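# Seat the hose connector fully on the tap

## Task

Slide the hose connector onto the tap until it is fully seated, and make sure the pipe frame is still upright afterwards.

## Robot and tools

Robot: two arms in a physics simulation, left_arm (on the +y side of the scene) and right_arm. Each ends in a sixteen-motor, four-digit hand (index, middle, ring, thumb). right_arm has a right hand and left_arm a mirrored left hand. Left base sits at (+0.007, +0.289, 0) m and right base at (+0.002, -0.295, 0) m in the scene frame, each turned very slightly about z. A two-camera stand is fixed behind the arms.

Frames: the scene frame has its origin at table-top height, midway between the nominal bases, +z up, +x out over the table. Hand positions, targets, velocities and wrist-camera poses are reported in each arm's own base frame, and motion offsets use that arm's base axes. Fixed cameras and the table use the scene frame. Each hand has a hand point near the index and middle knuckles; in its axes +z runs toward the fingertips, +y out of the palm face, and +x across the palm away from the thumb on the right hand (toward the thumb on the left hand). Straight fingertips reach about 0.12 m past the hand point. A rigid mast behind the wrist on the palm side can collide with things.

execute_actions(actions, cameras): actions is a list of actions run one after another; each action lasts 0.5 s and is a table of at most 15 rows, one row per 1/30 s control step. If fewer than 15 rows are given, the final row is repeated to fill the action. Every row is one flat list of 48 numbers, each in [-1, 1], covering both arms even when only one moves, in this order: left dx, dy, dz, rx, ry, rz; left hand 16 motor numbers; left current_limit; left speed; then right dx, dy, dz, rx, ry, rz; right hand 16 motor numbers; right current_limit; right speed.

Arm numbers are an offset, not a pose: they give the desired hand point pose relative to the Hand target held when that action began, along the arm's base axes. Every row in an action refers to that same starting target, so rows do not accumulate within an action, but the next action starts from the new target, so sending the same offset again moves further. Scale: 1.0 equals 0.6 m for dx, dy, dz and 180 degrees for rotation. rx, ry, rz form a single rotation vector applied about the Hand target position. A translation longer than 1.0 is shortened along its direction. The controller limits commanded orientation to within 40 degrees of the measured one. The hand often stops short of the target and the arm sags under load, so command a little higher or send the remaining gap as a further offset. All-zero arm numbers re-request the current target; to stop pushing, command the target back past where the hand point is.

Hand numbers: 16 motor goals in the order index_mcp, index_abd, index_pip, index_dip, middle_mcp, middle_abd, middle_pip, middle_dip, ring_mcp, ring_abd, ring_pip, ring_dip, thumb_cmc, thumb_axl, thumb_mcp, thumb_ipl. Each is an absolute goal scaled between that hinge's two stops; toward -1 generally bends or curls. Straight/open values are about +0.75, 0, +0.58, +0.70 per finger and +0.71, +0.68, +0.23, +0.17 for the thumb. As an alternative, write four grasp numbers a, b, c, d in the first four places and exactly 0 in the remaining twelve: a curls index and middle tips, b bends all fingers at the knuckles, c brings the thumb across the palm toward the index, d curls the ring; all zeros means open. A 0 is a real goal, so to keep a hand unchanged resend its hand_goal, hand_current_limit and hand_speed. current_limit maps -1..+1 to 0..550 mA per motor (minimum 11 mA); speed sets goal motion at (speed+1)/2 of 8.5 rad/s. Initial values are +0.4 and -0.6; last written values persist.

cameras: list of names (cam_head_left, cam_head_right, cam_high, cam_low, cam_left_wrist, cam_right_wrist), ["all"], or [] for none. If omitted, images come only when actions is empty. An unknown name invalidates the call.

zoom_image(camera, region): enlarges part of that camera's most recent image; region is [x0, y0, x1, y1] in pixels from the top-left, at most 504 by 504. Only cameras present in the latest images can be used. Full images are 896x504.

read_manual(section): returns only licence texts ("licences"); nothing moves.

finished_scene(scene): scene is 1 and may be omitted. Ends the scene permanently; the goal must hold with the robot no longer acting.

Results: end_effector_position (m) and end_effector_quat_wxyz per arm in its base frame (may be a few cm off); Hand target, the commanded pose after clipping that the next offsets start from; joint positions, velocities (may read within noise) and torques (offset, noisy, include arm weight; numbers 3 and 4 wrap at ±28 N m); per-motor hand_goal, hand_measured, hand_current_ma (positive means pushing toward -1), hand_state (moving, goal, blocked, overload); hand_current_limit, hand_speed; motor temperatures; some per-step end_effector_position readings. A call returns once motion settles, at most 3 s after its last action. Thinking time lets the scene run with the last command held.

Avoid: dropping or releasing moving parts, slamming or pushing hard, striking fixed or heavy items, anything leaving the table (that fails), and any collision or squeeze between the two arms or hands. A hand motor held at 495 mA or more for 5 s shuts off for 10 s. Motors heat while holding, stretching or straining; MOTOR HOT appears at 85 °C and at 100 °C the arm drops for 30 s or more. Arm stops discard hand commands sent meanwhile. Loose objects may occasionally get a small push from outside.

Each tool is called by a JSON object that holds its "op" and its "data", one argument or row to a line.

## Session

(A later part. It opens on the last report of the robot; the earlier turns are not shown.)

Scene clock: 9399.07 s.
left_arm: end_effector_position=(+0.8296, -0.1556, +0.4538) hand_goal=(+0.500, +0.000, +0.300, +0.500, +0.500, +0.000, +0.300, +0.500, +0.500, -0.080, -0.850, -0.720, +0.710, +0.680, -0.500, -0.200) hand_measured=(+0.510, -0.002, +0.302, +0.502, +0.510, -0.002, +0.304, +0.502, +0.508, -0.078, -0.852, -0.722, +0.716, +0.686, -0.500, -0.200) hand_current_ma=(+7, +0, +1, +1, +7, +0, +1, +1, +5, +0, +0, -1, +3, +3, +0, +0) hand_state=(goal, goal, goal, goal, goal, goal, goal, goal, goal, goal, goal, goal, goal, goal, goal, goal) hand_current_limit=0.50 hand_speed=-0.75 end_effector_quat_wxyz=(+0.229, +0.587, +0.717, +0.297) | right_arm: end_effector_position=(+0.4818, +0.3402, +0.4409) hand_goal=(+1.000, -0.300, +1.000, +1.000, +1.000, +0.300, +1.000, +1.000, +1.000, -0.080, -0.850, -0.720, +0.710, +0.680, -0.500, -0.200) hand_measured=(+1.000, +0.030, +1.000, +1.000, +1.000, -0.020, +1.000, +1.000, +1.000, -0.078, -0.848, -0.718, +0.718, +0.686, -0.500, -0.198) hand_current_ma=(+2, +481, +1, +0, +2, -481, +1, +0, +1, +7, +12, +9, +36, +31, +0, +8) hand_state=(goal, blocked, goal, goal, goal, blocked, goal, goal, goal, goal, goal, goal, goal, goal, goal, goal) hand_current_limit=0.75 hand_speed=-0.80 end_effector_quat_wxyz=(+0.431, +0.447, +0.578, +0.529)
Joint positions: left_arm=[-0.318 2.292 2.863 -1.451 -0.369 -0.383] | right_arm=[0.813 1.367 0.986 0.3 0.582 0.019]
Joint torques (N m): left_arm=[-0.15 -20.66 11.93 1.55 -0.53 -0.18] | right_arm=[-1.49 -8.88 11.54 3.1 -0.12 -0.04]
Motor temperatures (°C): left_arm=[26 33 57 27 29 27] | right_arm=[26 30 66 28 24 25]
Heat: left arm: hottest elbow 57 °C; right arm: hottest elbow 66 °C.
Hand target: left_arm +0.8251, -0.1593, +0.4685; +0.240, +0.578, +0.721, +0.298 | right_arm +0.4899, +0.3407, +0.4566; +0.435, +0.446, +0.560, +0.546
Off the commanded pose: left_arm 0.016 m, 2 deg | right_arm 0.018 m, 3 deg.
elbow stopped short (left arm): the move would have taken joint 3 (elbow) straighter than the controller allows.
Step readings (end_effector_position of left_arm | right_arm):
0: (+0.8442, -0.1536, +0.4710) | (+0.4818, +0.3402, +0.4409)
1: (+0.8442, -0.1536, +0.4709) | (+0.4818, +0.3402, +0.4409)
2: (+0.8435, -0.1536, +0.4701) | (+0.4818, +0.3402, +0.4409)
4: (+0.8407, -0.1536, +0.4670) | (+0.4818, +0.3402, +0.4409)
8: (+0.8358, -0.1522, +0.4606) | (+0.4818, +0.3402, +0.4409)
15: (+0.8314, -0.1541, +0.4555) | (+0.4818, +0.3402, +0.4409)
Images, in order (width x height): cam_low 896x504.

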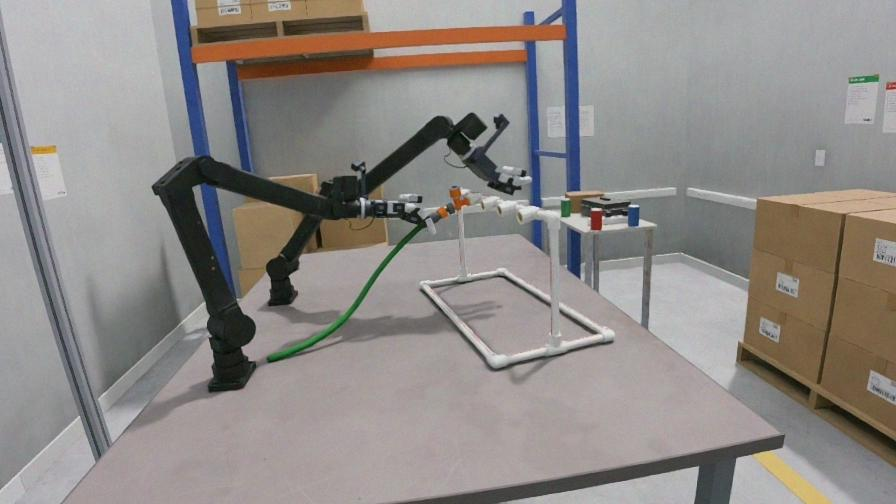

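{"op": "execute_actions", "data": {
  "actions": [
    [[-0.012,0,-0.014,0,0,0, 0.5,0.0,0.3,0.5, 0.5,0.0,0.3,0.5, 0.5,-0.08,-0.85,-0.72, 0.71,0.68,-0.5,-0.2, 0.5,-0.75, 0,0,0,0,0,0, 1.0,-0.30,1.0,1.0, 1.0,0.30,1.0,1.0, 1.0,-0.08,-0.85,-0.72, 0.71,0.68,-0.5,-0.2, 0.75,-0.8],[-0.024,0,-0.028,0,0,0, 0.5,0.0,0.3,0.5, 0.5,0.0,0.3,0.5, 0.5,-0.08,-0.85,-0.72, 0.71,0.68,-0.5,-0.2, 0.5,-0.75, 0,0,0,0,0,0, 1.0,-0.30,1.0,1.0, 1.0,0.30,1.0,1.0, 1.0,-0.08,-0.85,-0.72, 0.71,0.68,-0.5,-0.2, 0.75,-0.8]]
  ],
  "cameras": ["cam_low","cam_high"]
}}

{"op": "zoom_image", "data": {
  "camera": "cam_low",
  "region": [380, 80, 580, 250]
}}

Scene clock: 9414.63 s.
left_arm: end_effector_position=(+0.8168, -0.1537, +0.4334) hand_goal=(+0.500, +0.000, +0.300, +0.500, +0.500, +0.000, +0.300, +0.500, +0.500, -0.080, -0.850, -0.720, +0.710, +0.680, -0.500, -0.200) hand_measured=(+0.510, -0.002, +0.302, +0.502, +0.510, -0.002, +0.304, +0.502, +0.508, -0.078, -0.852, -0.722, +0.716, +0.686, -0.500, -0.200) hand_current_ma=(+7, +0, +1, +1, +7, +0, +1, +1, +5, +0, +0, -1, +3, +3, +0, +0) hand_state=(goal, goal, goal, goal, goal, goal, goal, goal, goal, goal, goal, goal, goal, goal, goal, goal) hand_current_limit=0.50 hand_speed=-0.75 end_effector_quat_wxyz=(+0.215, +0.583, +0.728, +0.289) | right_arm: end_effector_position=(+0.4818, +0.3402, +0.4409) hand_goal=(+1.000, -0.300, +1.000, +1.000, +1.000, +0.300, +1.000, +1.000, +1.000, -0.080, -0.850, -0.720, +0.710, +0.680, -0.500, -0.200) hand_measured=(+1.000, +0.030, +1.000, +1.000, +1.000, -0.020, +1.000, +1.000, +1.000, -0.078, -0.848, -0.718, +0.718, +0.686, -0.500, -0.198) hand_current_ma=(+2, +481, +1, +0, +2, -481, +1, +0, +1, +7, +12, +9, +36, +31, +0, +8) hand_state=(goal, blocked, goal, goal, goal, blocked, goal, goal, goal, goal, goal, goal, goal, goal, goal, goal) hand_current_limit=0.75 hand_speed=-0.80 end_effector_quat_wxyz=(+0.431, +0.447, +0.578, +0.529)
Joint positions: left_arm=[-0.325 2.166 2.59 -1.345 -0.378 -0.417] | right_arm=[0.813 1.367 0.986 0.3 0.582 0.019]
Joint torques (N m): left_arm=[-0.32 -21.89 8.62 2.39 -0.49 -0.08] | right_arm=[-1.44 -8.94 11.55 3.08 -0.12 -0.04]
Motor temperatures (°C): left_arm=[26 34 55 27 29 27] | right_arm=[26 30 66 28 24 25]
Heat: left arm: hottest elbow 55 °C; right arm: hottest elbow 66 °C.
Hand target: left_arm +0.8107, -0.1591, +0.4516; +0.240, +0.578, +0.721, +0.298 | right_arm +0.4899, +0.3407, +0.4566; +0.435, +0.446, +0.560, +0.546
Off the commanded pose: left_arm 0.020 m, 3 deg | right_arm 0.018 m, 3 deg.
Step readings (end_effector_position of left_arm | right_arm):
0: (+0.8296, -0.1556, +0.4538) | (+0.4818, +0.3402, +0.4409)
1: (+0.8296, -0.1556, +0.4538) | (+0.4818, +0.3402, +0.4409)
2: (+0.8295, -0.1553, +0.4538) | (+0.4818, +0.3402, +0.4409)
4: (+0.8286, -0.1548, +0.4513) | (+0.4818, +0.3402, +0.4409)
8: (+0.8252, -0.1547, +0.4379) | (+0.4818, +0.3402, +0.4409)
15: (+0.8220, -0.1552, +0.4180) | (+0.4818, +0.3402, +0.4409)
Images, in order (width x height): cam_high 896x504, cam_low 896x504.

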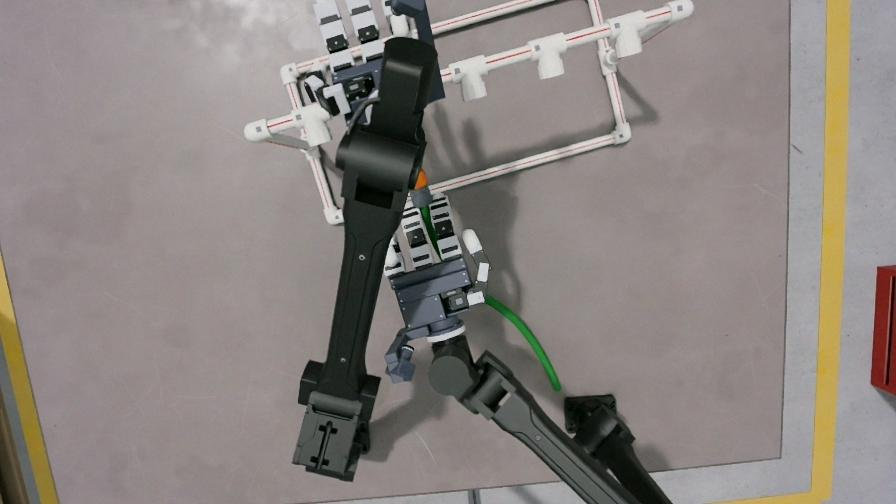

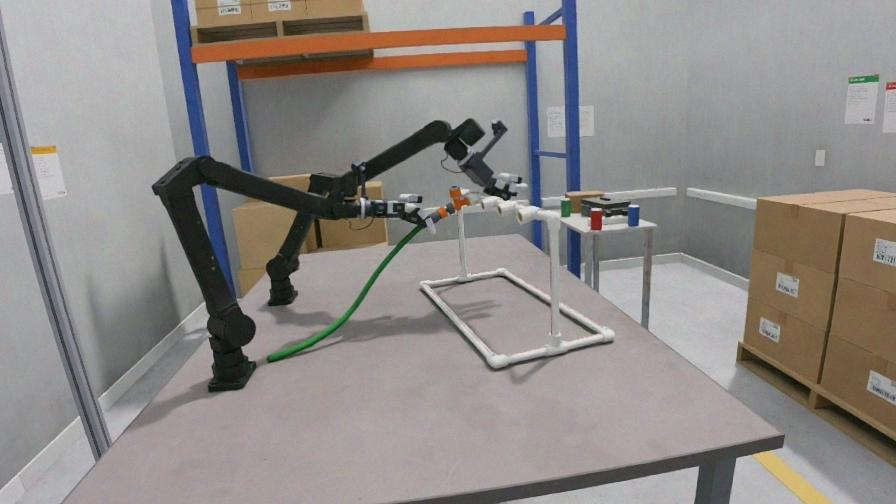

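Scaled by 2.520.

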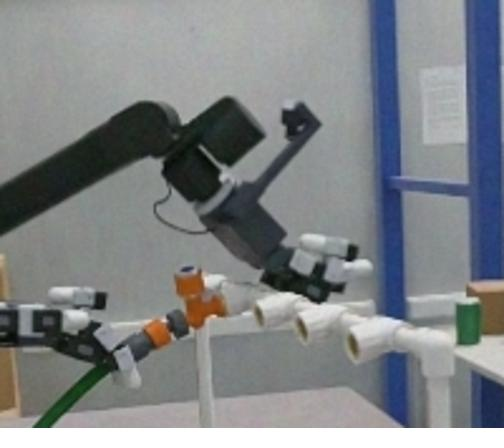

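{"op": "execute_actions", "data": {
  "actions": [
    [[-0.01,0,-0.006,0,0,0, 0.5,0.0,0.3,0.5, 0.5,0.0,0.3,0.5, 0.5,-0.08,-0.85,-0.72, 0.71,0.68,-0.5,-0.2, 0.5,-0.75, 0,0,0,0,0,0, 1.0,-0.30,1.0,1.0, 1.0,0.30,1.0,1.0, 1.0,-0.08,-0.85,-0.72, 0.71,0.68,-0.5,-0.2, 0.75,-0.8],[-0.02,0,-0.012,0,0,0, 0.5,0.0,0.3,0.5, 0.5,0.0,0.3,0.5, 0.5,-0.08,-0.85,-0.72, 0.71,0.68,-0.5,-0.2, 0.5,-0.75, 0,0,0,0,0,0, 1.0,-0.30,1.0,1.0, 1.0,0.30,1.0,1.0, 1.0,-0.08,-0.85,-0.72, 0.71,0.68,-0.5,-0.2, 0.75,-0.8]]
  ],
  "cameras": ["cam_low","cam_high"]
}}

{"op": "zoom_image", "data": {
  "camera": "cam_low",
  "region": [420, 130, 540, 250]
}}

Scene clock: 9432.67 s.
left_arm: end_effector_position=(+0.8061, -0.1533, +0.4238) hand_goal=(+0.500, +0.000, +0.300, +0.500, +0.500, +0.000, +0.300, +0.500, +0.500, -0.080, -0.850, -0.720, +0.710, +0.680, -0.500, -0.200) hand_measured=(+0.510, -0.002, +0.302, +0.502, +0.510, -0.002, +0.304, +0.502, +0.508, -0.078, -0.852, -0.722, +0.716, +0.686, -0.500, -0.200) hand_current_ma=(+7, +0, +1, +1, +7, +0, +1, +1, +5, +0, +0, -1, +3, +3, +0, +0) hand_state=(goal, goal, goal, goal, goal, goal, goal, goal, goal, goal, goal, goal, goal, goal, goal, goal) hand_current_limit=0.50 hand_speed=-0.75 end_effector_quat_wxyz=(+0.223, +0.581, +0.726, +0.291) | right_arm: end_effector_position=(+0.4818, +0.3402, +0.4409) hand_goal=(+1.000, -0.300, +1.000, +1.000, +1.000, +0.300, +1.000, +1.000, +1.000, -0.080, -0.850, -0.720, +0.710, +0.680, -0.500, -0.200) hand_measured=(+1.000, +0.030, +1.000, +1.000, +1.000, -0.020, +1.000, +1.000, +1.000, -0.078, -0.848, -0.718, +0.718, +0.686, -0.500, -0.198) hand_current_ma=(+2, +481, +1, +0, +2, -481, +1, +0, +1, +7, +12, +9, +36, +31, +0, +8) hand_state=(goal, blocked, goal, goal, goal, blocked, goal, goal, goal, goal, goal, goal, goal, goal, goal, goal) hand_current_limit=0.75 hand_speed=-0.80 end_effector_quat_wxyz=(+0.431, +0.447, +0.578, +0.529)
Joint positions: left_arm=[-0.329 2.073 2.395 -1.227 -0.379 -0.417] | right_arm=[0.813 1.367 0.986 0.3 0.582 0.019]
Joint torques (N m): left_arm=[0.09 -21.48 9.39 2.39 -0.53 0] | right_arm=[-1.44 -8.94 11.56 3.1 -0.12 -0.04]
Motor temperatures (°C): left_arm=[26 35 51 27 29 27] | right_arm=[26 30 66 28 24 25]
Heat: left arm: hottest elbow 51 °C; right arm: hottest elbow 66 °C.
Hand target: left_arm +0.7987, -0.1592, +0.4447; +0.240, +0.578, +0.721, +0.298 | right_arm +0.4899, +0.3407, +0.4566; +0.435, +0.446, +0.560, +0.546
Off the commanded pose: left_arm 0.023 m, 2 deg | right_arm 0.018 m, 3 deg.
Step readings (end_effector_position of left_arm | right_arm):
0: (+0.8168, -0.1537, +0.4334) | (+0.4818, +0.3402, +0.4409)
1: (+0.8168, -0.1537, +0.4331) | (+0.4818, +0.3402, +0.4409)
2: (+0.8168, -0.1537, +0.4325) | (+0.4818, +0.3402, +0.4409)
4: (+0.8147, -0.1540, +0.4274) | (+0.4818, +0.3402, +0.4409)
8: (+0.8095, -0.1544, +0.4180) | (+0.4818, +0.3402, +0.4409)
15: (+0.8073, -0.1537, +0.4186) | (+0.4818, +0.3402, +0.4409)
Images, in order (width x height): cam_high 896x504, cam_low 896x504.

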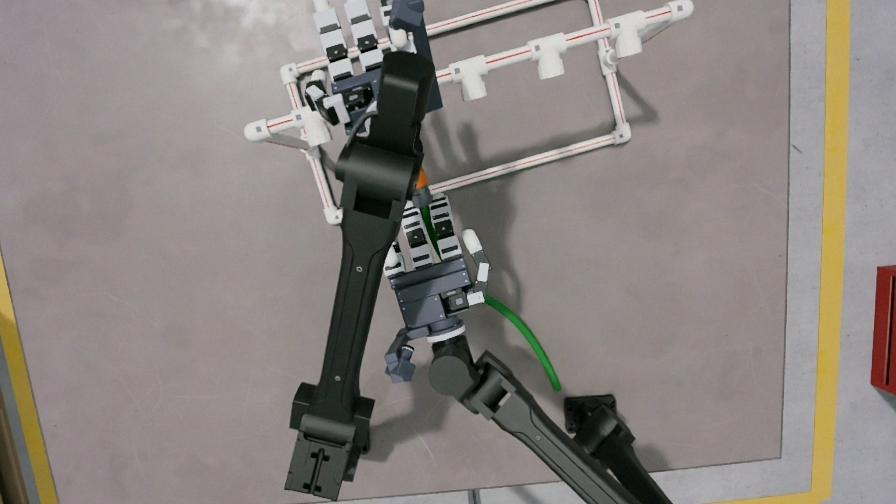

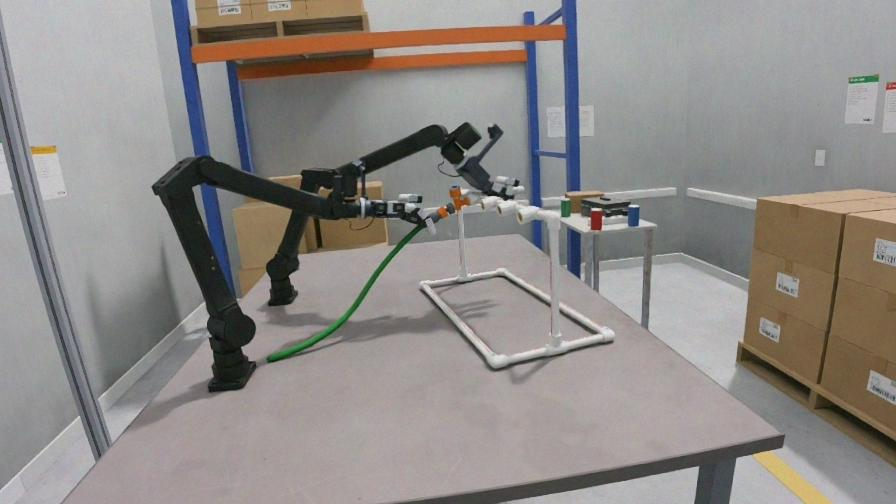

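Scaled by 4.200.

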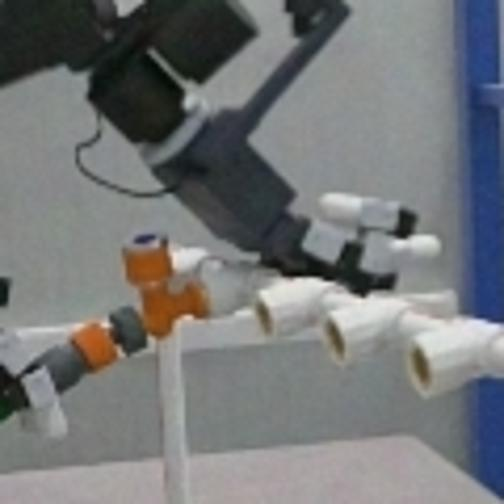

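{"op": "execute_actions", "data": {
  "actions": [
    [[-0.01,0,-0.006,0,0,0, 0.5,0.0,0.3,0.5, 0.5,0.0,0.3,0.5, 0.5,-0.08,-0.85,-0.72, 0.71,0.68,-0.5,-0.2, 0.5,-0.75, 0,0,0,0,0,0, 1.0,-0.30,1.0,1.0, 1.0,0.30,1.0,1.0, 1.0,-0.08,-0.85,-0.72, 0.71,0.68,-0.5,-0.2, 0.75,-0.8],[-0.02,0,-0.012,0,0,0, 0.5,0.0,0.3,0.5, 0.5,0.0,0.3,0.5, 0.5,-0.08,-0.85,-0.72, 0.71,0.68,-0.5,-0.2, 0.5,-0.75, 0,0,0,0,0,0, 1.0,-0.30,1.0,1.0, 1.0,0.30,1.0,1.0, 1.0,-0.08,-0.85,-0.72, 0.71,0.68,-0.5,-0.2, 0.75,-0.8]]
  ],
  "cameras": ["cam_low","cam_high","cam_left_wrist"]
}}

{"op": "zoom_image", "data": {
  "camera": "cam_low",
  "region": [420, 130, 540, 250]
}}

Scene clock: 9444.63 s.
left_arm: end_effector_position=(+0.7942, -0.1512, +0.4217) hand_goal=(+0.500, +0.000, +0.300, +0.500, +0.500, +0.000, +0.300, +0.500, +0.500, -0.080, -0.850, -0.720, +0.710, +0.680, -0.500, -0.200) hand_measured=(+0.512, -0.002, +0.302, +0.502, +0.512, -0.002, +0.304, +0.502, +0.508, -0.078, -0.852, -0.722, +0.716, +0.686, -0.500, -0.200) hand_current_ma=(+8, +0, +1, +1, +8, +0, +1, +1, +6, +0, +0, -1, +3, +3, +0, +0) hand_state=(goal, goal, goal, goal, goal, goal, goal, goal, goal, goal, goal, goal, goal, goal, goal, goal) hand_current_limit=0.50 hand_speed=-0.75 end_effector_quat_wxyz=(+0.225, +0.579, +0.726, +0.294) | right_arm: end_effector_position=(+0.4818, +0.3404, +0.4408) hand_goal=(+1.000, -0.300, +1.000, +1.000, +1.000, +0.300, +1.000, +1.000, +1.000, -0.080, -0.850, -0.720, +0.710, +0.680, -0.500, -0.200) hand_measured=(+1.000, +0.030, +1.000, +1.000, +1.000, -0.020, +1.000, +1.000, +1.000, -0.078, -0.848, -0.718, +0.718, +0.686, -0.500, -0.198) hand_current_ma=(+2, +481, +1, +0, +2, -481, +1, +0, +1, +7, +12, +9, +36, +31, +0, +8) hand_state=(goal, blocked, goal, goal, goal, blocked, goal, goal, goal, goal, goal, goal, goal, goal, goal, goal) hand_current_limit=0.75 hand_speed=-0.80 end_effector_quat_wxyz=(+0.431, +0.447, +0.578, +0.530)
Joint positions: left_arm=[-0.332 2.013 2.287 -1.172 -0.384 -0.42] | right_arm=[0.813 1.367 0.986 0.3 0.582 0.019]
Joint torques (N m): left_arm=[-0.26 -20.6 8.98 2.37 -0.49 0] | right_arm=[-1.44 -9 11.55 3.08 -0.11 -0.05]
Motor temperatures (°C): left_arm=[26 35 50 27 29 27] | right_arm=[26 30 66 28 24 25]
Heat: left arm: hottest elbow 50 °C; right arm: hottest elbow 66 °C.
Hand target: left_arm +0.7867, -0.1591, +0.4372; +0.240, +0.578, +0.721, +0.298 | right_arm +0.4899, +0.3407, +0.4566; +0.434, +0.446, +0.561, +0.546
Off the commanded pose: left_arm 0.019 m, 2 deg | right_arm 0.018 m, 3 deg.
Step readings (end_effector_position of left_arm | right_arm):
0: (+0.8061, -0.1533, +0.4232) | (+0.4818, +0.3402, +0.4409)
1: (+0.8061, -0.1532, +0.4230) | (+0.4818, +0.3402, +0.4409)
2: (+0.8060, -0.1531, +0.4224) | (+0.4818, +0.3402, +0.4409)
4: (+0.8036, -0.1527, +0.4194) | (+0.4818, +0.3402, +0.4409)
8: (+0.7990, -0.1519, +0.4177) | (+0.4818, +0.3404, +0.4408)
15: (+0.7942, -0.1509, +0.4219) | (+0.4818, +0.3404, +0.4408)
camera_calibration:
cam_left_wrist: T_world_to_cam=[[-0.273638, -0.868492, -0.413332, 0.224866], [-0.961672, 0.239181, 0.134089, 0.699554], [-0.0175944, 0.434182, -0.900653, 0.587752], [0, 0, 0, 1]] pos_world=[0.744614, -0.227217, 0.528502]
Images, in order (width x height): cam_high 896x504, cam_low 896x504, cam_left_wrist 896x504.

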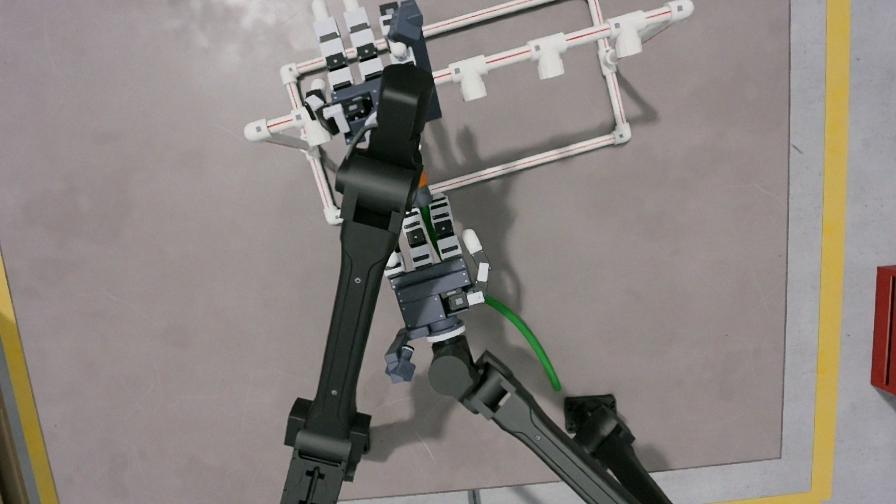

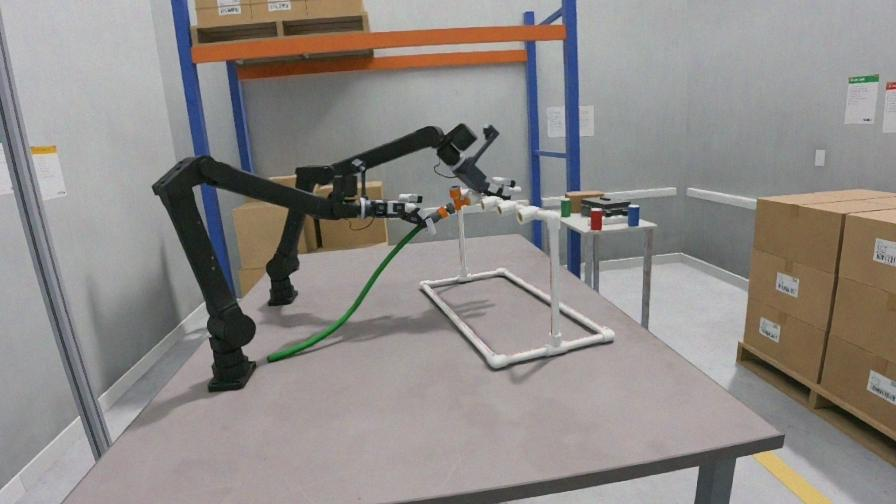

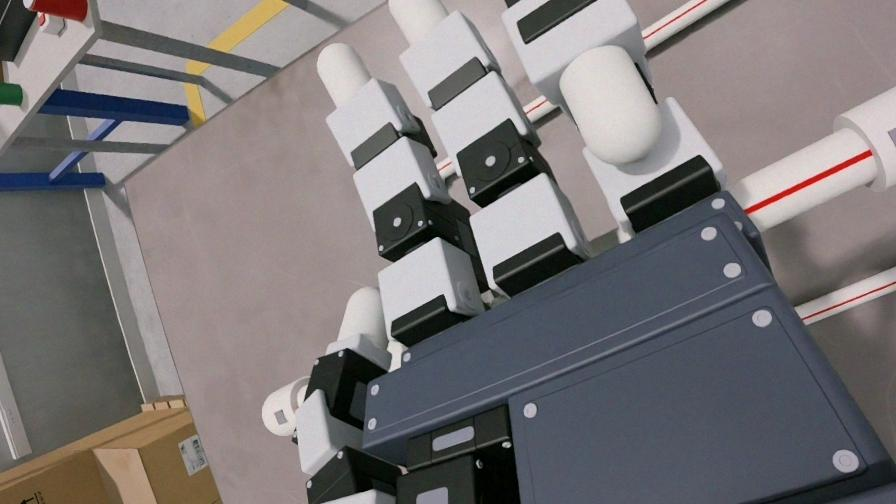

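Scaled by 4.200.

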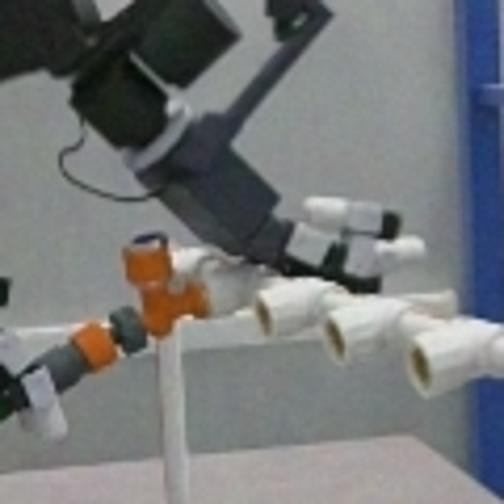

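{"op": "execute_actions", "data": {
  "actions": [
    [[-0.006,0,-0.01,0,0,0, 0.5,0.0,0.3,0.5, 0.5,0.0,0.3,0.5, 0.5,-0.08,-0.85,-0.72, 0.71,0.68,-0.5,-0.2, 0.5,-0.75, 0,0,0,0,0,0, 1.0,-0.30,1.0,1.0, 1.0,0.30,1.0,1.0, 1.0,-0.08,-0.85,-0.72, 0.71,0.68,-0.5,-0.2, 0.75,-0.8],[-0.012,0,-0.02,0,0,0, 0.5,0.0,0.3,0.5, 0.5,0.0,0.3,0.5, 0.5,-0.08,-0.85,-0.72, 0.71,0.68,-0.5,-0.2, 0.5,-0.75, 0,0,0,0,0,0, 1.0,-0.30,1.0,1.0, 1.0,0.30,1.0,1.0, 1.0,-0.08,-0.85,-0.72, 0.71,0.68,-0.5,-0.2, 0.75,-0.8]]
  ],
  "cameras": ["cam_low","cam_high"]
}}

{"op": "zoom_image", "data": {
  "camera": "cam_low",
  "region": [420, 130, 540, 250]
}}

Scene clock: 9456.53 s.
left_arm: end_effector_position=(+0.7893, -0.1497, +0.4235) hand_goal=(+0.500, +0.000, +0.300, +0.500, +0.500, +0.000, +0.300, +0.500, +0.500, -0.080, -0.850, -0.720, +0.710, +0.680, -0.500, -0.200) hand_measured=(+0.512, -0.002, +0.302, +0.502, +0.502, -0.002, +0.304, +0.502, +0.508, -0.078, -0.852, -0.722, +0.716, +0.686, -0.500, -0.200) hand_current_ma=(+8, +0, +1, +1, +0, +0, +1, +1, +6, +0, +0, -1, +3, +3, +0, +0) hand_state=(goal, goal, goal, goal, goal, goal, goal, goal, goal, goal, goal, goal, goal, goal, goal, goal) hand_current_limit=0.50 hand_speed=-0.75 end_effector_quat_wxyz=(+0.241, +0.573, +0.724, +0.301) | right_arm: end_effector_position=(+0.4818, +0.3404, +0.4408) hand_goal=(+1.000, -0.300, +1.000, +1.000, +1.000, +0.300, +1.000, +1.000, +1.000, -0.080, -0.850, -0.720, +0.710, +0.680, -0.500, -0.200) hand_measured=(+1.000, +0.030, +1.000, +1.000, +1.000, -0.020, +1.000, +1.000, +1.000, -0.078, -0.848, -0.718, +0.718, +0.686, -0.500, -0.198) hand_current_ma=(+2, +481, +1, +0, +2, -481, +1, +0, +1, +7, +12, +9, +36, +31, +0, +8) hand_state=(goal, blocked, goal, goal, goal, blocked, goal, goal, goal, goal, goal, goal, goal, goal, goal, goal) hand_current_limit=0.75 hand_speed=-0.80 end_effector_quat_wxyz=(+0.431, +0.447, +0.578, +0.530)
Joint positions: left_arm=[-0.333 1.972 2.207 -1.097 -0.387 -0.42] | right_arm=[0.813 1.367 0.986 0.3 0.582 0.019]
Joint torques (N m): left_arm=[-0.09 -19.96 8.55 1.54 -0.48 -0.01] | right_arm=[-1.44 -8.94 11.56 3.08 -0.12 -0.05]
Motor temperatures (°C): left_arm=[26 37 48 27 29 27] | right_arm=[26 30 66 28 24 25]
Heat: left arm: hottest elbow 48 °C; right arm: hottest elbow 66 °C.
Hand target: left_arm +0.7795, -0.1592, +0.4251; +0.240, +0.578, +0.721, +0.298 | right_arm +0.4899, +0.3407, +0.4566; +0.434, +0.446, +0.561, +0.546
Off the commanded pose: left_arm 0.014 m, 1 deg | right_arm 0.018 m, 3 deg.
Step readings (end_effector_position of left_arm | right_arm):
0: (+0.7942, -0.1512, +0.4221) | (+0.4818, +0.3404, +0.4408)
1: (+0.7942, -0.1512, +0.4219) | (+0.4818, +0.3404, +0.4408)
2: (+0.7940, -0.1511, +0.4214) | (+0.4818, +0.3404, +0.4408)
4: (+0.7927, -0.1510, +0.4220) | (+0.4818, +0.3404, +0.4408)
8: (+0.7900, -0.1500, +0.4232) | (+0.4818, +0.3404, +0.4408)
15: (+0.7893, -0.1497, +0.4236) | (+0.4818, +0.3404, +0.4408)
Images, in order (width x height): cam_high 896x504, cam_low 896x504.

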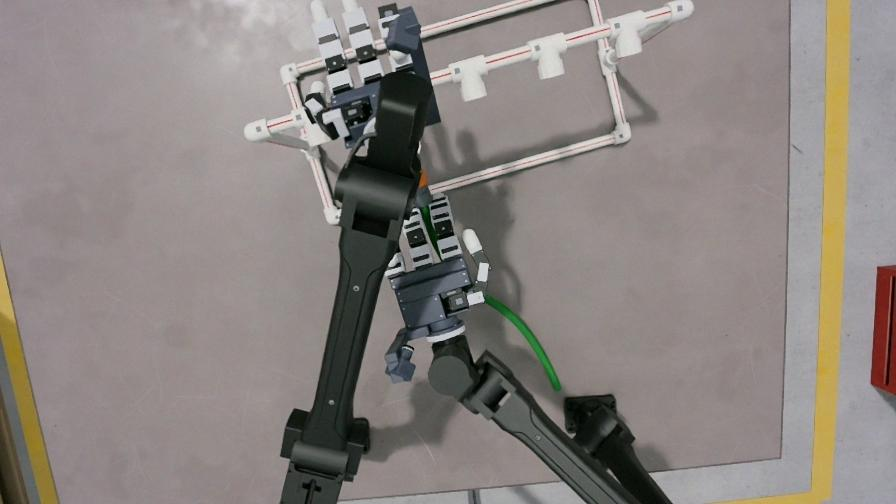

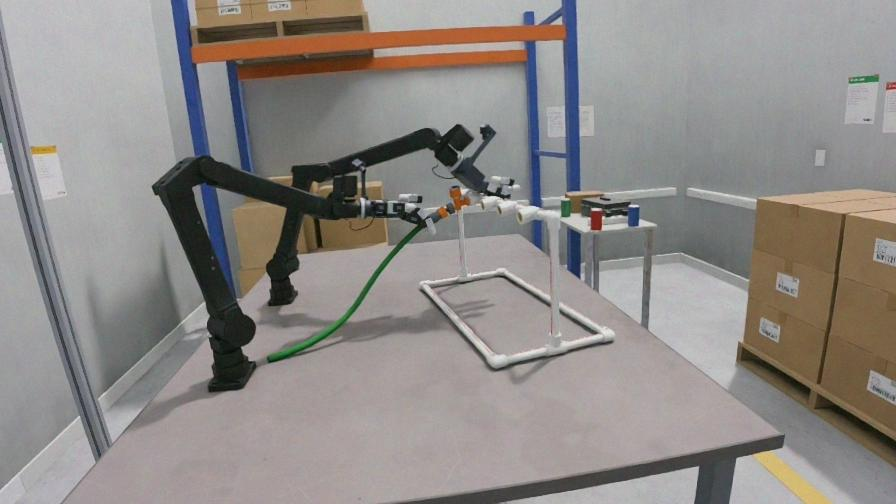

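Scaled by 4.200.

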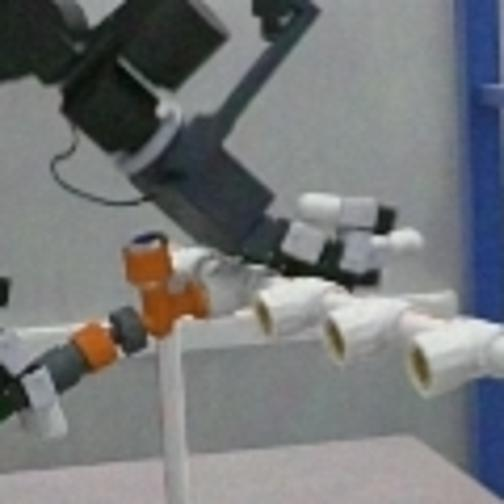

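{"op": "execute_actions", "data": {
  "actions": [
    [[-0.015,0,-0.025,0,0,0, 0.5,0.0,0.3,0.5, 0.5,0.0,0.3,0.5, 0.5,-0.08,-0.85,-0.72, 0.71,0.68,-0.5,-0.2, 0.5,-0.75, 0,0,0,0,0,0, 1.0,-0.30,1.0,1.0, 1.0,0.30,1.0,1.0, 1.0,-0.08,-0.85,-0.72, 0.71,0.68,-0.5,-0.2, 0.75,-0.8],[-0.03,0,-0.05,0,0,0, 0.5,0.0,0.3,0.5, 0.5,0.0,0.3,0.5, 0.5,-0.08,-0.85,-0.72, 0.71,0.68,-0.5,-0.2, 0.5,-0.75, 0,0,0,0,0,0, 1.0,-0.30,1.0,1.0, 1.0,0.30,1.0,1.0, 1.0,-0.08,-0.85,-0.72, 0.71,0.68,-0.5,-0.2, 0.75,-0.8]]
  ],
  "cameras": ["cam_low","cam_high","cam_right_wrist"]
}}

{"op": "zoom_image", "data": {
  "camera": "cam_low",
  "region": [420, 130, 540, 250]
}}

{"op": "zoom_image", "data": {
  "camera": "cam_right_wrist",
  "region": [280, 0, 480, 200]
}}

Scene clock: 9473.70 s.
left_arm: end_effector_position=(+0.7770, -0.1444, +0.4259) hand_goal=(+0.500, +0.000, +0.300, +0.500, +0.500, +0.000, +0.300, +0.500, +0.500, -0.080, -0.850, -0.720, +0.710, +0.680, -0.500, -0.200) hand_measured=(+0.512, -0.002, +0.302, +0.502, +0.472, -0.002, +0.304, +0.502, +0.494, -0.078, -0.852, -0.722, +0.716, +0.686, -0.500, -0.200) hand_current_ma=(+8, +0, +1, +1, -33, +0, +1, +1, -3, +0, +0, -1, +3, +3, +0, +0) hand_state=(goal, goal, goal, goal, blocked, goal, goal, goal, goal, goal, goal, goal, goal, goal, goal, goal) hand_current_limit=0.50 hand_speed=-0.75 end_effector_quat_wxyz=(+0.272, +0.554, +0.720, +0.317) | right_arm: end_effector_position=(+0.4810, +0.3414, +0.4408) hand_goal=(+1.000, -0.300, +1.000, +1.000, +1.000, +0.300, +1.000, +1.000, +1.000, -0.080, -0.850, -0.720, +0.710, +0.680, -0.500, -0.200) hand_measured=(+1.000, +0.030, +1.000, +1.000, +1.000, -0.020, +1.000, +1.000, +1.000, -0.078, -0.848, -0.718, +0.718, +0.686, -0.500, -0.198) hand_current_ma=(+2, +481, +1, +0, +2, -481, +1, +0, +1, +7, +12, +9, +36, +31, +0, +8) hand_state=(goal, blocked, goal, goal, goal, blocked, goal, goal, goal, goal, goal, goal, goal, goal, goal, goal) hand_current_limit=0.75 hand_speed=-0.80 end_effector_quat_wxyz=(+0.431, +0.446, +0.579, +0.530)
Joint positions: left_arm=[-0.334 1.892 2.049 -0.942 -0.4 -0.425] | right_arm=[0.816 1.367 0.986 0.3 0.582 0.019]
Joint torques (N m): left_arm=[-0.91 -18.55 6.72 -0.12 -0.23 -0.02] | right_arm=[-1.67 -8.94 11.55 3.1 -0.12 -0.05]
Motor temperatures (°C): left_arm=[26 40 46 27 29 27] | right_arm=[26 30 65 28 24 25]
Heat: left arm: hottest elbow 46 °C; right arm: hottest elbow 65 °C.
Hand target: left_arm +0.7615, -0.1592, +0.3951; +0.240, +0.578, +0.721, +0.298 | right_arm +0.4899, +0.3407, +0.4566; +0.434, +0.446, +0.560, +0.546
Off the commanded pose: left_arm 0.038 m, 5 deg | right_arm 0.018 m, 3 deg.
Step readings (end_effector_position of left_arm | right_arm):
0: (+0.7892, -0.1496, +0.4238) | (+0.4818, +0.3404, +0.4408)
1: (+0.7892, -0.1496, +0.4235) | (+0.4818, +0.3404, +0.4408)
2: (+0.7888, -0.1496, +0.4232) | (+0.4818, +0.3404, +0.4408)
4: (+0.7856, -0.1486, +0.4231) | (+0.4818, +0.3404, +0.4408)
8: (+0.7795, -0.1455, +0.4251) | (+0.4812, +0.3412, +0.4408)
15: (+0.7772, -0.1446, +0.4259) | (+0.4810, +0.3414, +0.4408)
camera_calibration:
cam_right_wrist: T_world_to_cam=[[0.177125, -0.731056, 0.658926, -0.0987118], [-0.659364, -0.585191, -0.472007, 0.677587], [0.730661, -0.350867, -0.585684, 0.154914], [0, 0, 0, 1]] pos_world=[0.351071, 0.378709, 0.475601]
Images, in order (width x height): cam_high 896x504, cam_low 896x504, cam_right_wrist 896x504.

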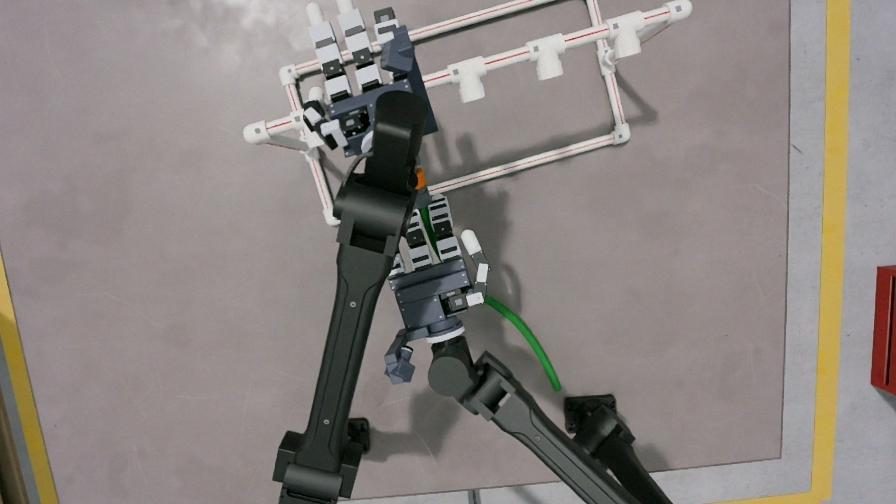

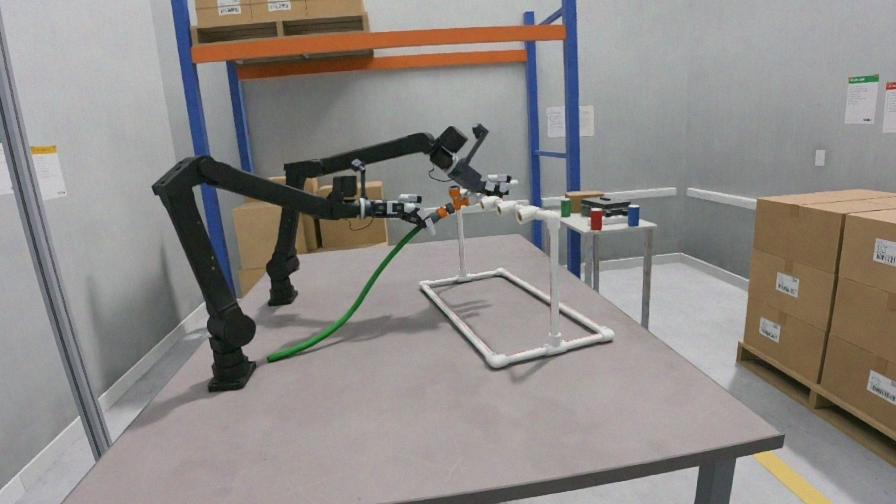

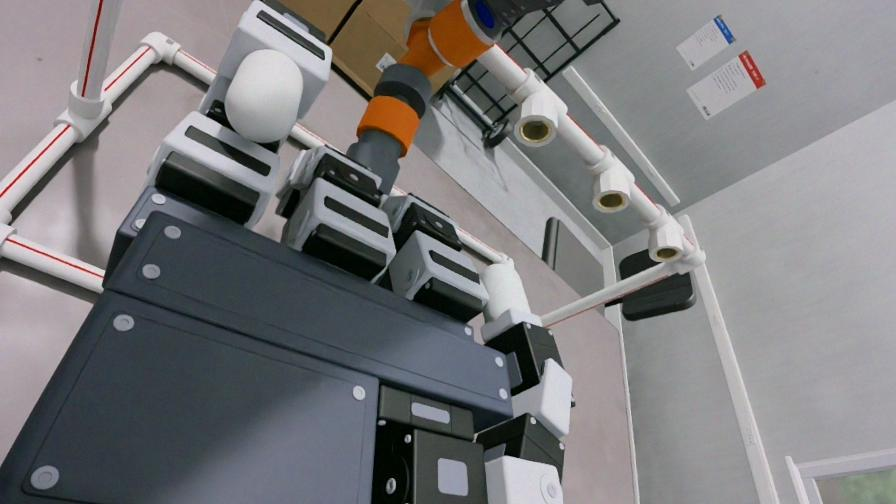

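Scaled by 4.200.

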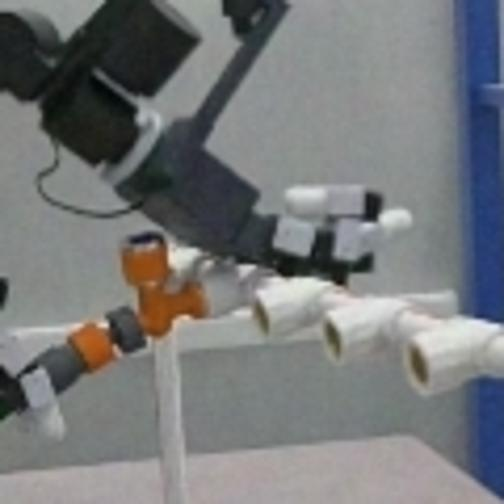

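Scaled by 2.520.

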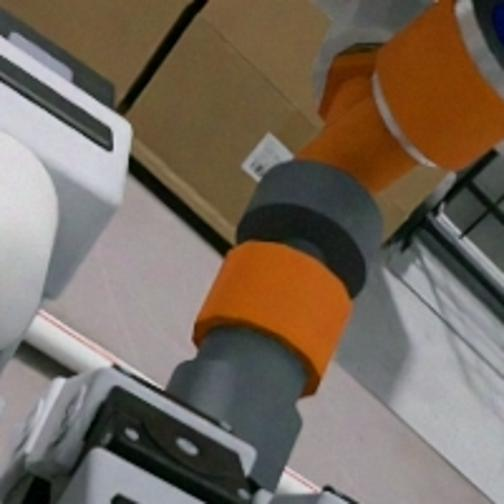

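{"op": "execute_actions", "data": {
  "actions": [
    [[0.03,0,0.04,0,0,0, 0.5,0.0,0.3,0.5, 0.5,0.0,0.3,0.5, 0.5,-0.08,-0.85,-0.72, 0.71,0.68,-0.5,-0.2, 0.5,-0.75, 0,0,0,0,0,0, 1.0,-0.30,1.0,1.0, 1.0,0.30,1.0,1.0, 1.0,-0.08,-0.85,-0.72, 0.71,0.68,-0.5,-0.2, 0.75,-0.8],[0.07,0,0.07,-0.003,0.0135,0, 0.5,0.0,0.3,0.5, 0.5,0.0,0.3,0.5, 0.5,-0.08,-0.85,-0.72, 0.71,0.68,-0.5,-0.2, 0.5,-0.75, 0,0,0,0,0,0, 1.0,-0.30,1.0,1.0, 1.0,0.30,1.0,1.0, 1.0,-0.08,-0.85,-0.72, 0.71,0.68,-0.5,-0.2, 0.75,-0.8],[0.11,0,0.10,-0.006,0.0271,0, 0.5,0.0,0.3,0.5, 0.5,0.0,0.3,0.5, 0.5,-0.08,-0.85,-0.72, 0.71,0.68,-0.5,-0.2, 0.5,-0.75, 0,0,0,0,0,0, 1.0,-0.30,1.0,1.0, 1.0,0.30,1.0,1.0, 1.0,-0.08,-0.85,-0.72, 0.71,0.68,-0.5,-0.2, 0.75,-0.8]],
    [[0.04,0,0.017,0,0,0, 0.5,0.0,0.3,0.5, 0.5,0.0,0.3,0.5, 0.5,-0.08,-0.85,-0.72, 0.71,0.68,-0.5,-0.2, 0.5,-0.75, 0,0,0,0,0,0, 1.0,-0.30,1.0,1.0, 1.0,0.30,1.0,1.0, 1.0,-0.08,-0.85,-0.72, 0.71,0.68,-0.5,-0.2, 0.75,-0.8]]
  ],
  "cameras": ["cam_low","cam_high"]
}}

{"op": "zoom_image", "data": {
  "camera": "cam_low",
  "region": [420, 110, 560, 250]
}}

Scene clock: 9514.13 s.
left_arm: end_effector_position=(+0.8508, -0.1652, +0.4278) hand_goal=(+0.500, +0.000, +0.300, +0.500, +0.500, +0.000, +0.300, +0.500, +0.500, -0.080, -0.850, -0.720, +0.710, +0.680, -0.500, -0.200) hand_measured=(+0.512, -0.002, +0.302, +0.502, +0.508, +0.000, +0.304, +0.502, +0.504, -0.078, -0.852, -0.722, +0.716, +0.686, -0.500, -0.200) hand_current_ma=(+8, +0, +1, +1, +4, +0, +1, +1, +2, +0, +0, -1, +3, +3, +0, +0) hand_state=(goal, goal, goal, goal, goal, goal, goal, goal, goal, goal, goal, goal, goal, goal, goal, goal) hand_current_limit=0.50 hand_speed=-0.75 end_effector_quat_wxyz=(+0.242, +0.600, +0.708, +0.283) | right_arm: end_effector_position=(+0.4812, +0.3416, +0.4407) hand_goal=(+1.000, -0.300, +1.000, +1.000, +1.000, +0.300, +1.000, +1.000, +1.000, -0.080, -0.850, -0.720, +0.710, +0.680, -0.500, -0.200) hand_measured=(+1.000, +0.030, +1.000, +1.000, +1.000, -0.020, +1.000, +1.000, +1.000, -0.078, -0.848, -0.718, +0.718, +0.686, -0.500, -0.198) hand_current_ma=(+2, +481, +1, +0, +2, -481, +1, +0, +1, +7, +12, +9, +36, +31, +0, +8) hand_state=(goal, blocked, goal, goal, goal, blocked, goal, goal, goal, goal, goal, goal, goal, goal, goal, goal) hand_current_limit=0.75 hand_speed=-0.80 end_effector_quat_wxyz=(+0.430, +0.446, +0.579, +0.531)
Joint positions: left_arm=[-0.31 2.328 2.855 -1.392 -0.319 -0.357] | right_arm=[0.815 1.368 0.986 0.301 0.58 0.019]
Joint torques (N m): left_arm=[1.2 -20.89 15.51 1.58 -0.28 0.15] | right_arm=[-1.55 -9.05 11.55 3.02 -0.06 -0.04]
Motor temperatures (°C): left_arm=[26 40 44 27 28 27] | right_arm=[26 30 65 28 24 25]
Heat: left arm: hottest elbow 44 °C; right arm: hottest elbow 65 °C.
Hand target: left_arm +0.8514, -0.1593, +0.4657; +0.214, +0.588, +0.733, +0.266 | right_arm +0.4900, +0.3408, +0.4564; +0.434, +0.446, +0.561, +0.546
Off the commanded pose: left_arm 0.038 m, 5 deg | right_arm 0.018 m, 3 deg.
elbow stopped short (left arm): the move would have taken joint 3 (elbow) straighter than the controller allows.
Step readings (end_effector_position of left_arm | right_arm):
0: (+0.7769, -0.1444, +0.4262) | (+0.4810, +0.3414, +0.4408)
1: (+0.7769, -0.1444, +0.4262) | (+0.4810, +0.3414, +0.4408)
2: (+0.7768, -0.1445, +0.4265) | (+0.4810, +0.3414, +0.4408)
4: (+0.7803, -0.1457, +0.4273) | (+0.4810, +0.3414, +0.4408)
8: (+0.7987, -0.1535, +0.4234) | (+0.4812, +0.3416, +0.4407)
15: (+0.8201, -0.1629, +0.4075) | (+0.4812, +0.3416, +0.4407)
16: (+0.8214, -0.1633, +0.4074) | (+0.4812, +0.3416, +0.4407)
17: (+0.8233, -0.1638, +0.4084) | (+0.4812, +0.3416, +0.4407)
19: (+0.8286, -0.1650, +0.4129) | (+0.4812, +0.3416, +0.4407)
23: (+0.8378, -0.1669, +0.4250) | (+0.4812, +0.3416, +0.4407)
30: (+0.8462, -0.1653, +0.4343) | (+0.4812, +0.3416, +0.4407)
Images, in order (width x height): cam_high 896x504, cam_low 896x504.

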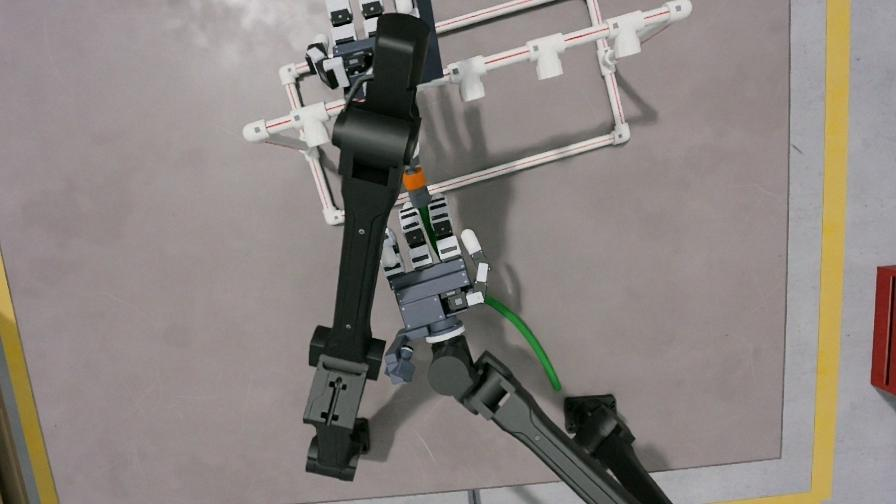

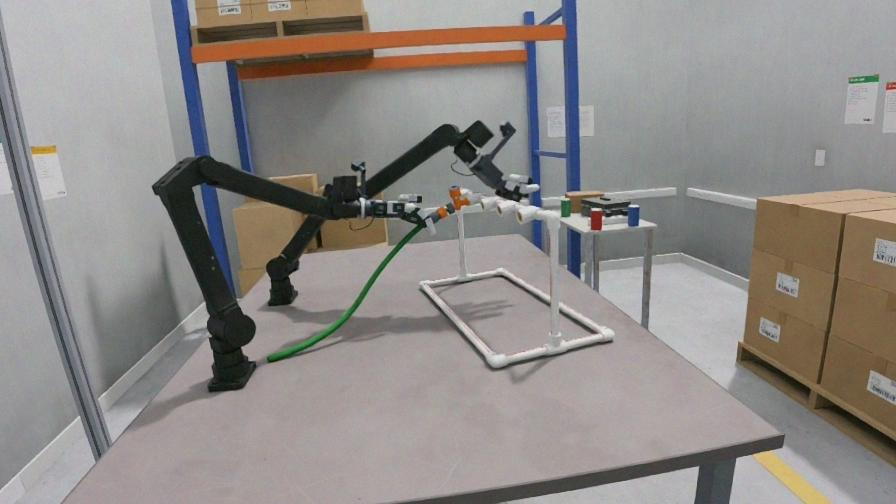

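Scaled by 3.600.

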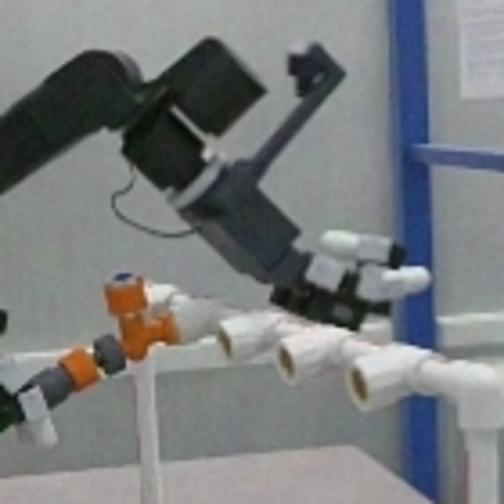

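{"op": "execute_actions", "data": {
  "actions": [
    [[-0.01,0,-0.02,0,0,0, 0.5,0.0,0.3,0.5, 0.5,0.0,0.3,0.5, 0.5,-0.08,-0.85,-0.72, 0.71,0.68,-0.5,-0.2, 0.5,-0.75, 0,0,0,0,0,0, 1.0,-0.30,1.0,1.0, 1.0,0.30,1.0,1.0, 1.0,-0.08,-0.85,-0.72, 0.71,0.68,-0.5,-0.2, 0.75,-0.8],[-0.02,0,-0.04,0,0,0, 0.5,0.0,0.3,0.5, 0.5,0.0,0.3,0.5, 0.5,-0.08,-0.85,-0.72, 0.71,0.68,-0.5,-0.2, 0.5,-0.75, 0,0,0,0,0,0, 1.0,-0.30,1.0,1.0, 1.0,0.30,1.0,1.0, 1.0,-0.08,-0.85,-0.72, 0.71,0.68,-0.5,-0.2, 0.75,-0.8]]
  ],
  "cameras": ["cam_low"]
}}

{"op": "zoom_image", "data": {
  "camera": "cam_low",
  "region": [420, 110, 560, 250]
}}

Scene clock: 9522.23 s.
left_arm: end_effector_position=(+0.8427, -0.1605, +0.4075) hand_goal=(+0.500, +0.000, +0.300, +0.500, +0.500, +0.000, +0.300, +0.500, +0.500, -0.080, -0.850, -0.720, +0.710, +0.680, -0.500, -0.200) hand_measured=(+0.512, -0.002, +0.302, +0.502, +0.508, +0.000, +0.304, +0.502, +0.504, -0.078, -0.852, -0.722, +0.716, +0.686, -0.500, -0.200) hand_current_ma=(+8, +0, +1, +1, +4, +0, +1, +1, +2, +0, +0, -1, +3, +3, +0, +0) hand_state=(goal, goal, goal, goal, goal, goal, goal, goal, goal, goal, goal, goal, goal, goal, goal, goal) hand_current_limit=0.50 hand_speed=-0.75 end_effector_quat_wxyz=(+0.207, +0.606, +0.719, +0.268) | right_arm: end_effector_position=(+0.4812, +0.3416, +0.4407) hand_goal=(+1.000, -0.300, +1.000, +1.000, +1.000, +0.300, +1.000, +1.000, +1.000, -0.080, -0.850, -0.720, +0.710, +0.680, -0.500, -0.200) hand_measured=(+1.000, +0.030, +1.000, +1.000, +1.000, -0.020, +1.000, +1.000, +1.000, -0.078, -0.848, -0.718, +0.718, +0.686, -0.500, -0.198) hand_current_ma=(+2, +481, +1, +0, +2, -481, +1, +0, +1, +7, +12, +9, +36, +31, +0, +8) hand_state=(goal, blocked, goal, goal, goal, blocked, goal, goal, goal, goal, goal, goal, goal, goal, goal, goal) hand_current_limit=0.75 hand_speed=-0.80 end_effector_quat_wxyz=(+0.430, +0.446, +0.579, +0.531)
Joint positions: left_arm=[-0.31 2.337 2.859 -1.47 -0.324 -0.375] | right_arm=[0.815 1.368 0.986 0.301 0.58 0.019]
Joint torques (N m): left_arm=[0.38 -20.84 15.1 1.35 -0.49 -0.19] | right_arm=[-1.61 -9 11.56 3.03 -0.06 -0.05]
Motor temperatures (°C): left_arm=[26 41 48 27 28 27] | right_arm=[26 30 65 28 24 25]
Heat: left arm: hottest elbow 48 °C; right arm: hottest elbow 65 °C.
Hand target: left_arm +0.8395, -0.1594, +0.4413; +0.214, +0.588, +0.733, +0.266 | right_arm +0.4900, +0.3408, +0.4564; +0.434, +0.446, +0.561, +0.546
Off the commanded pose: left_arm 0.034 m, 3 deg | right_arm 0.018 m, 3 deg.
elbow stopped short (left arm): the move would have taken joint 3 (elbow) straighter than the controller allows.
Step readings (end_effector_position of left_arm | right_arm):
0: (+0.8508, -0.1653, +0.4278) | (+0.4812, +0.3416, +0.4407)
1: (+0.8508, -0.1653, +0.4278) | (+0.4812, +0.3416, +0.4407)
2: (+0.8505, -0.1652, +0.4273) | (+0.4812, +0.3416, +0.4407)
4: (+0.8484, -0.1644, +0.4245) | (+0.4812, +0.3416, +0.4407)
8: (+0.8438, -0.1619, +0.4175) | (+0.4812, +0.3416, +0.4407)
15: (+0.8429, -0.1609, +0.4091) | (+0.4812, +0.3416, +0.4407)
Images, in order (width x height): cam_low 896x504.

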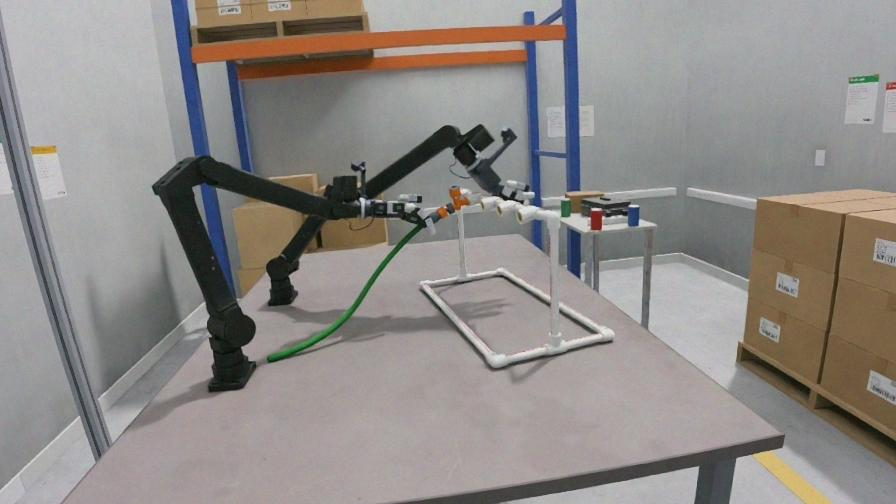

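Scaled by 3.600.

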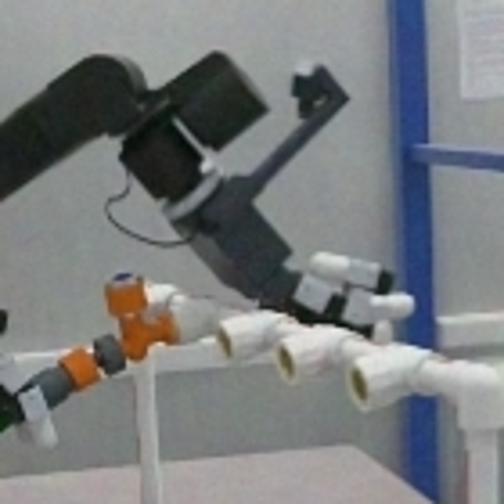

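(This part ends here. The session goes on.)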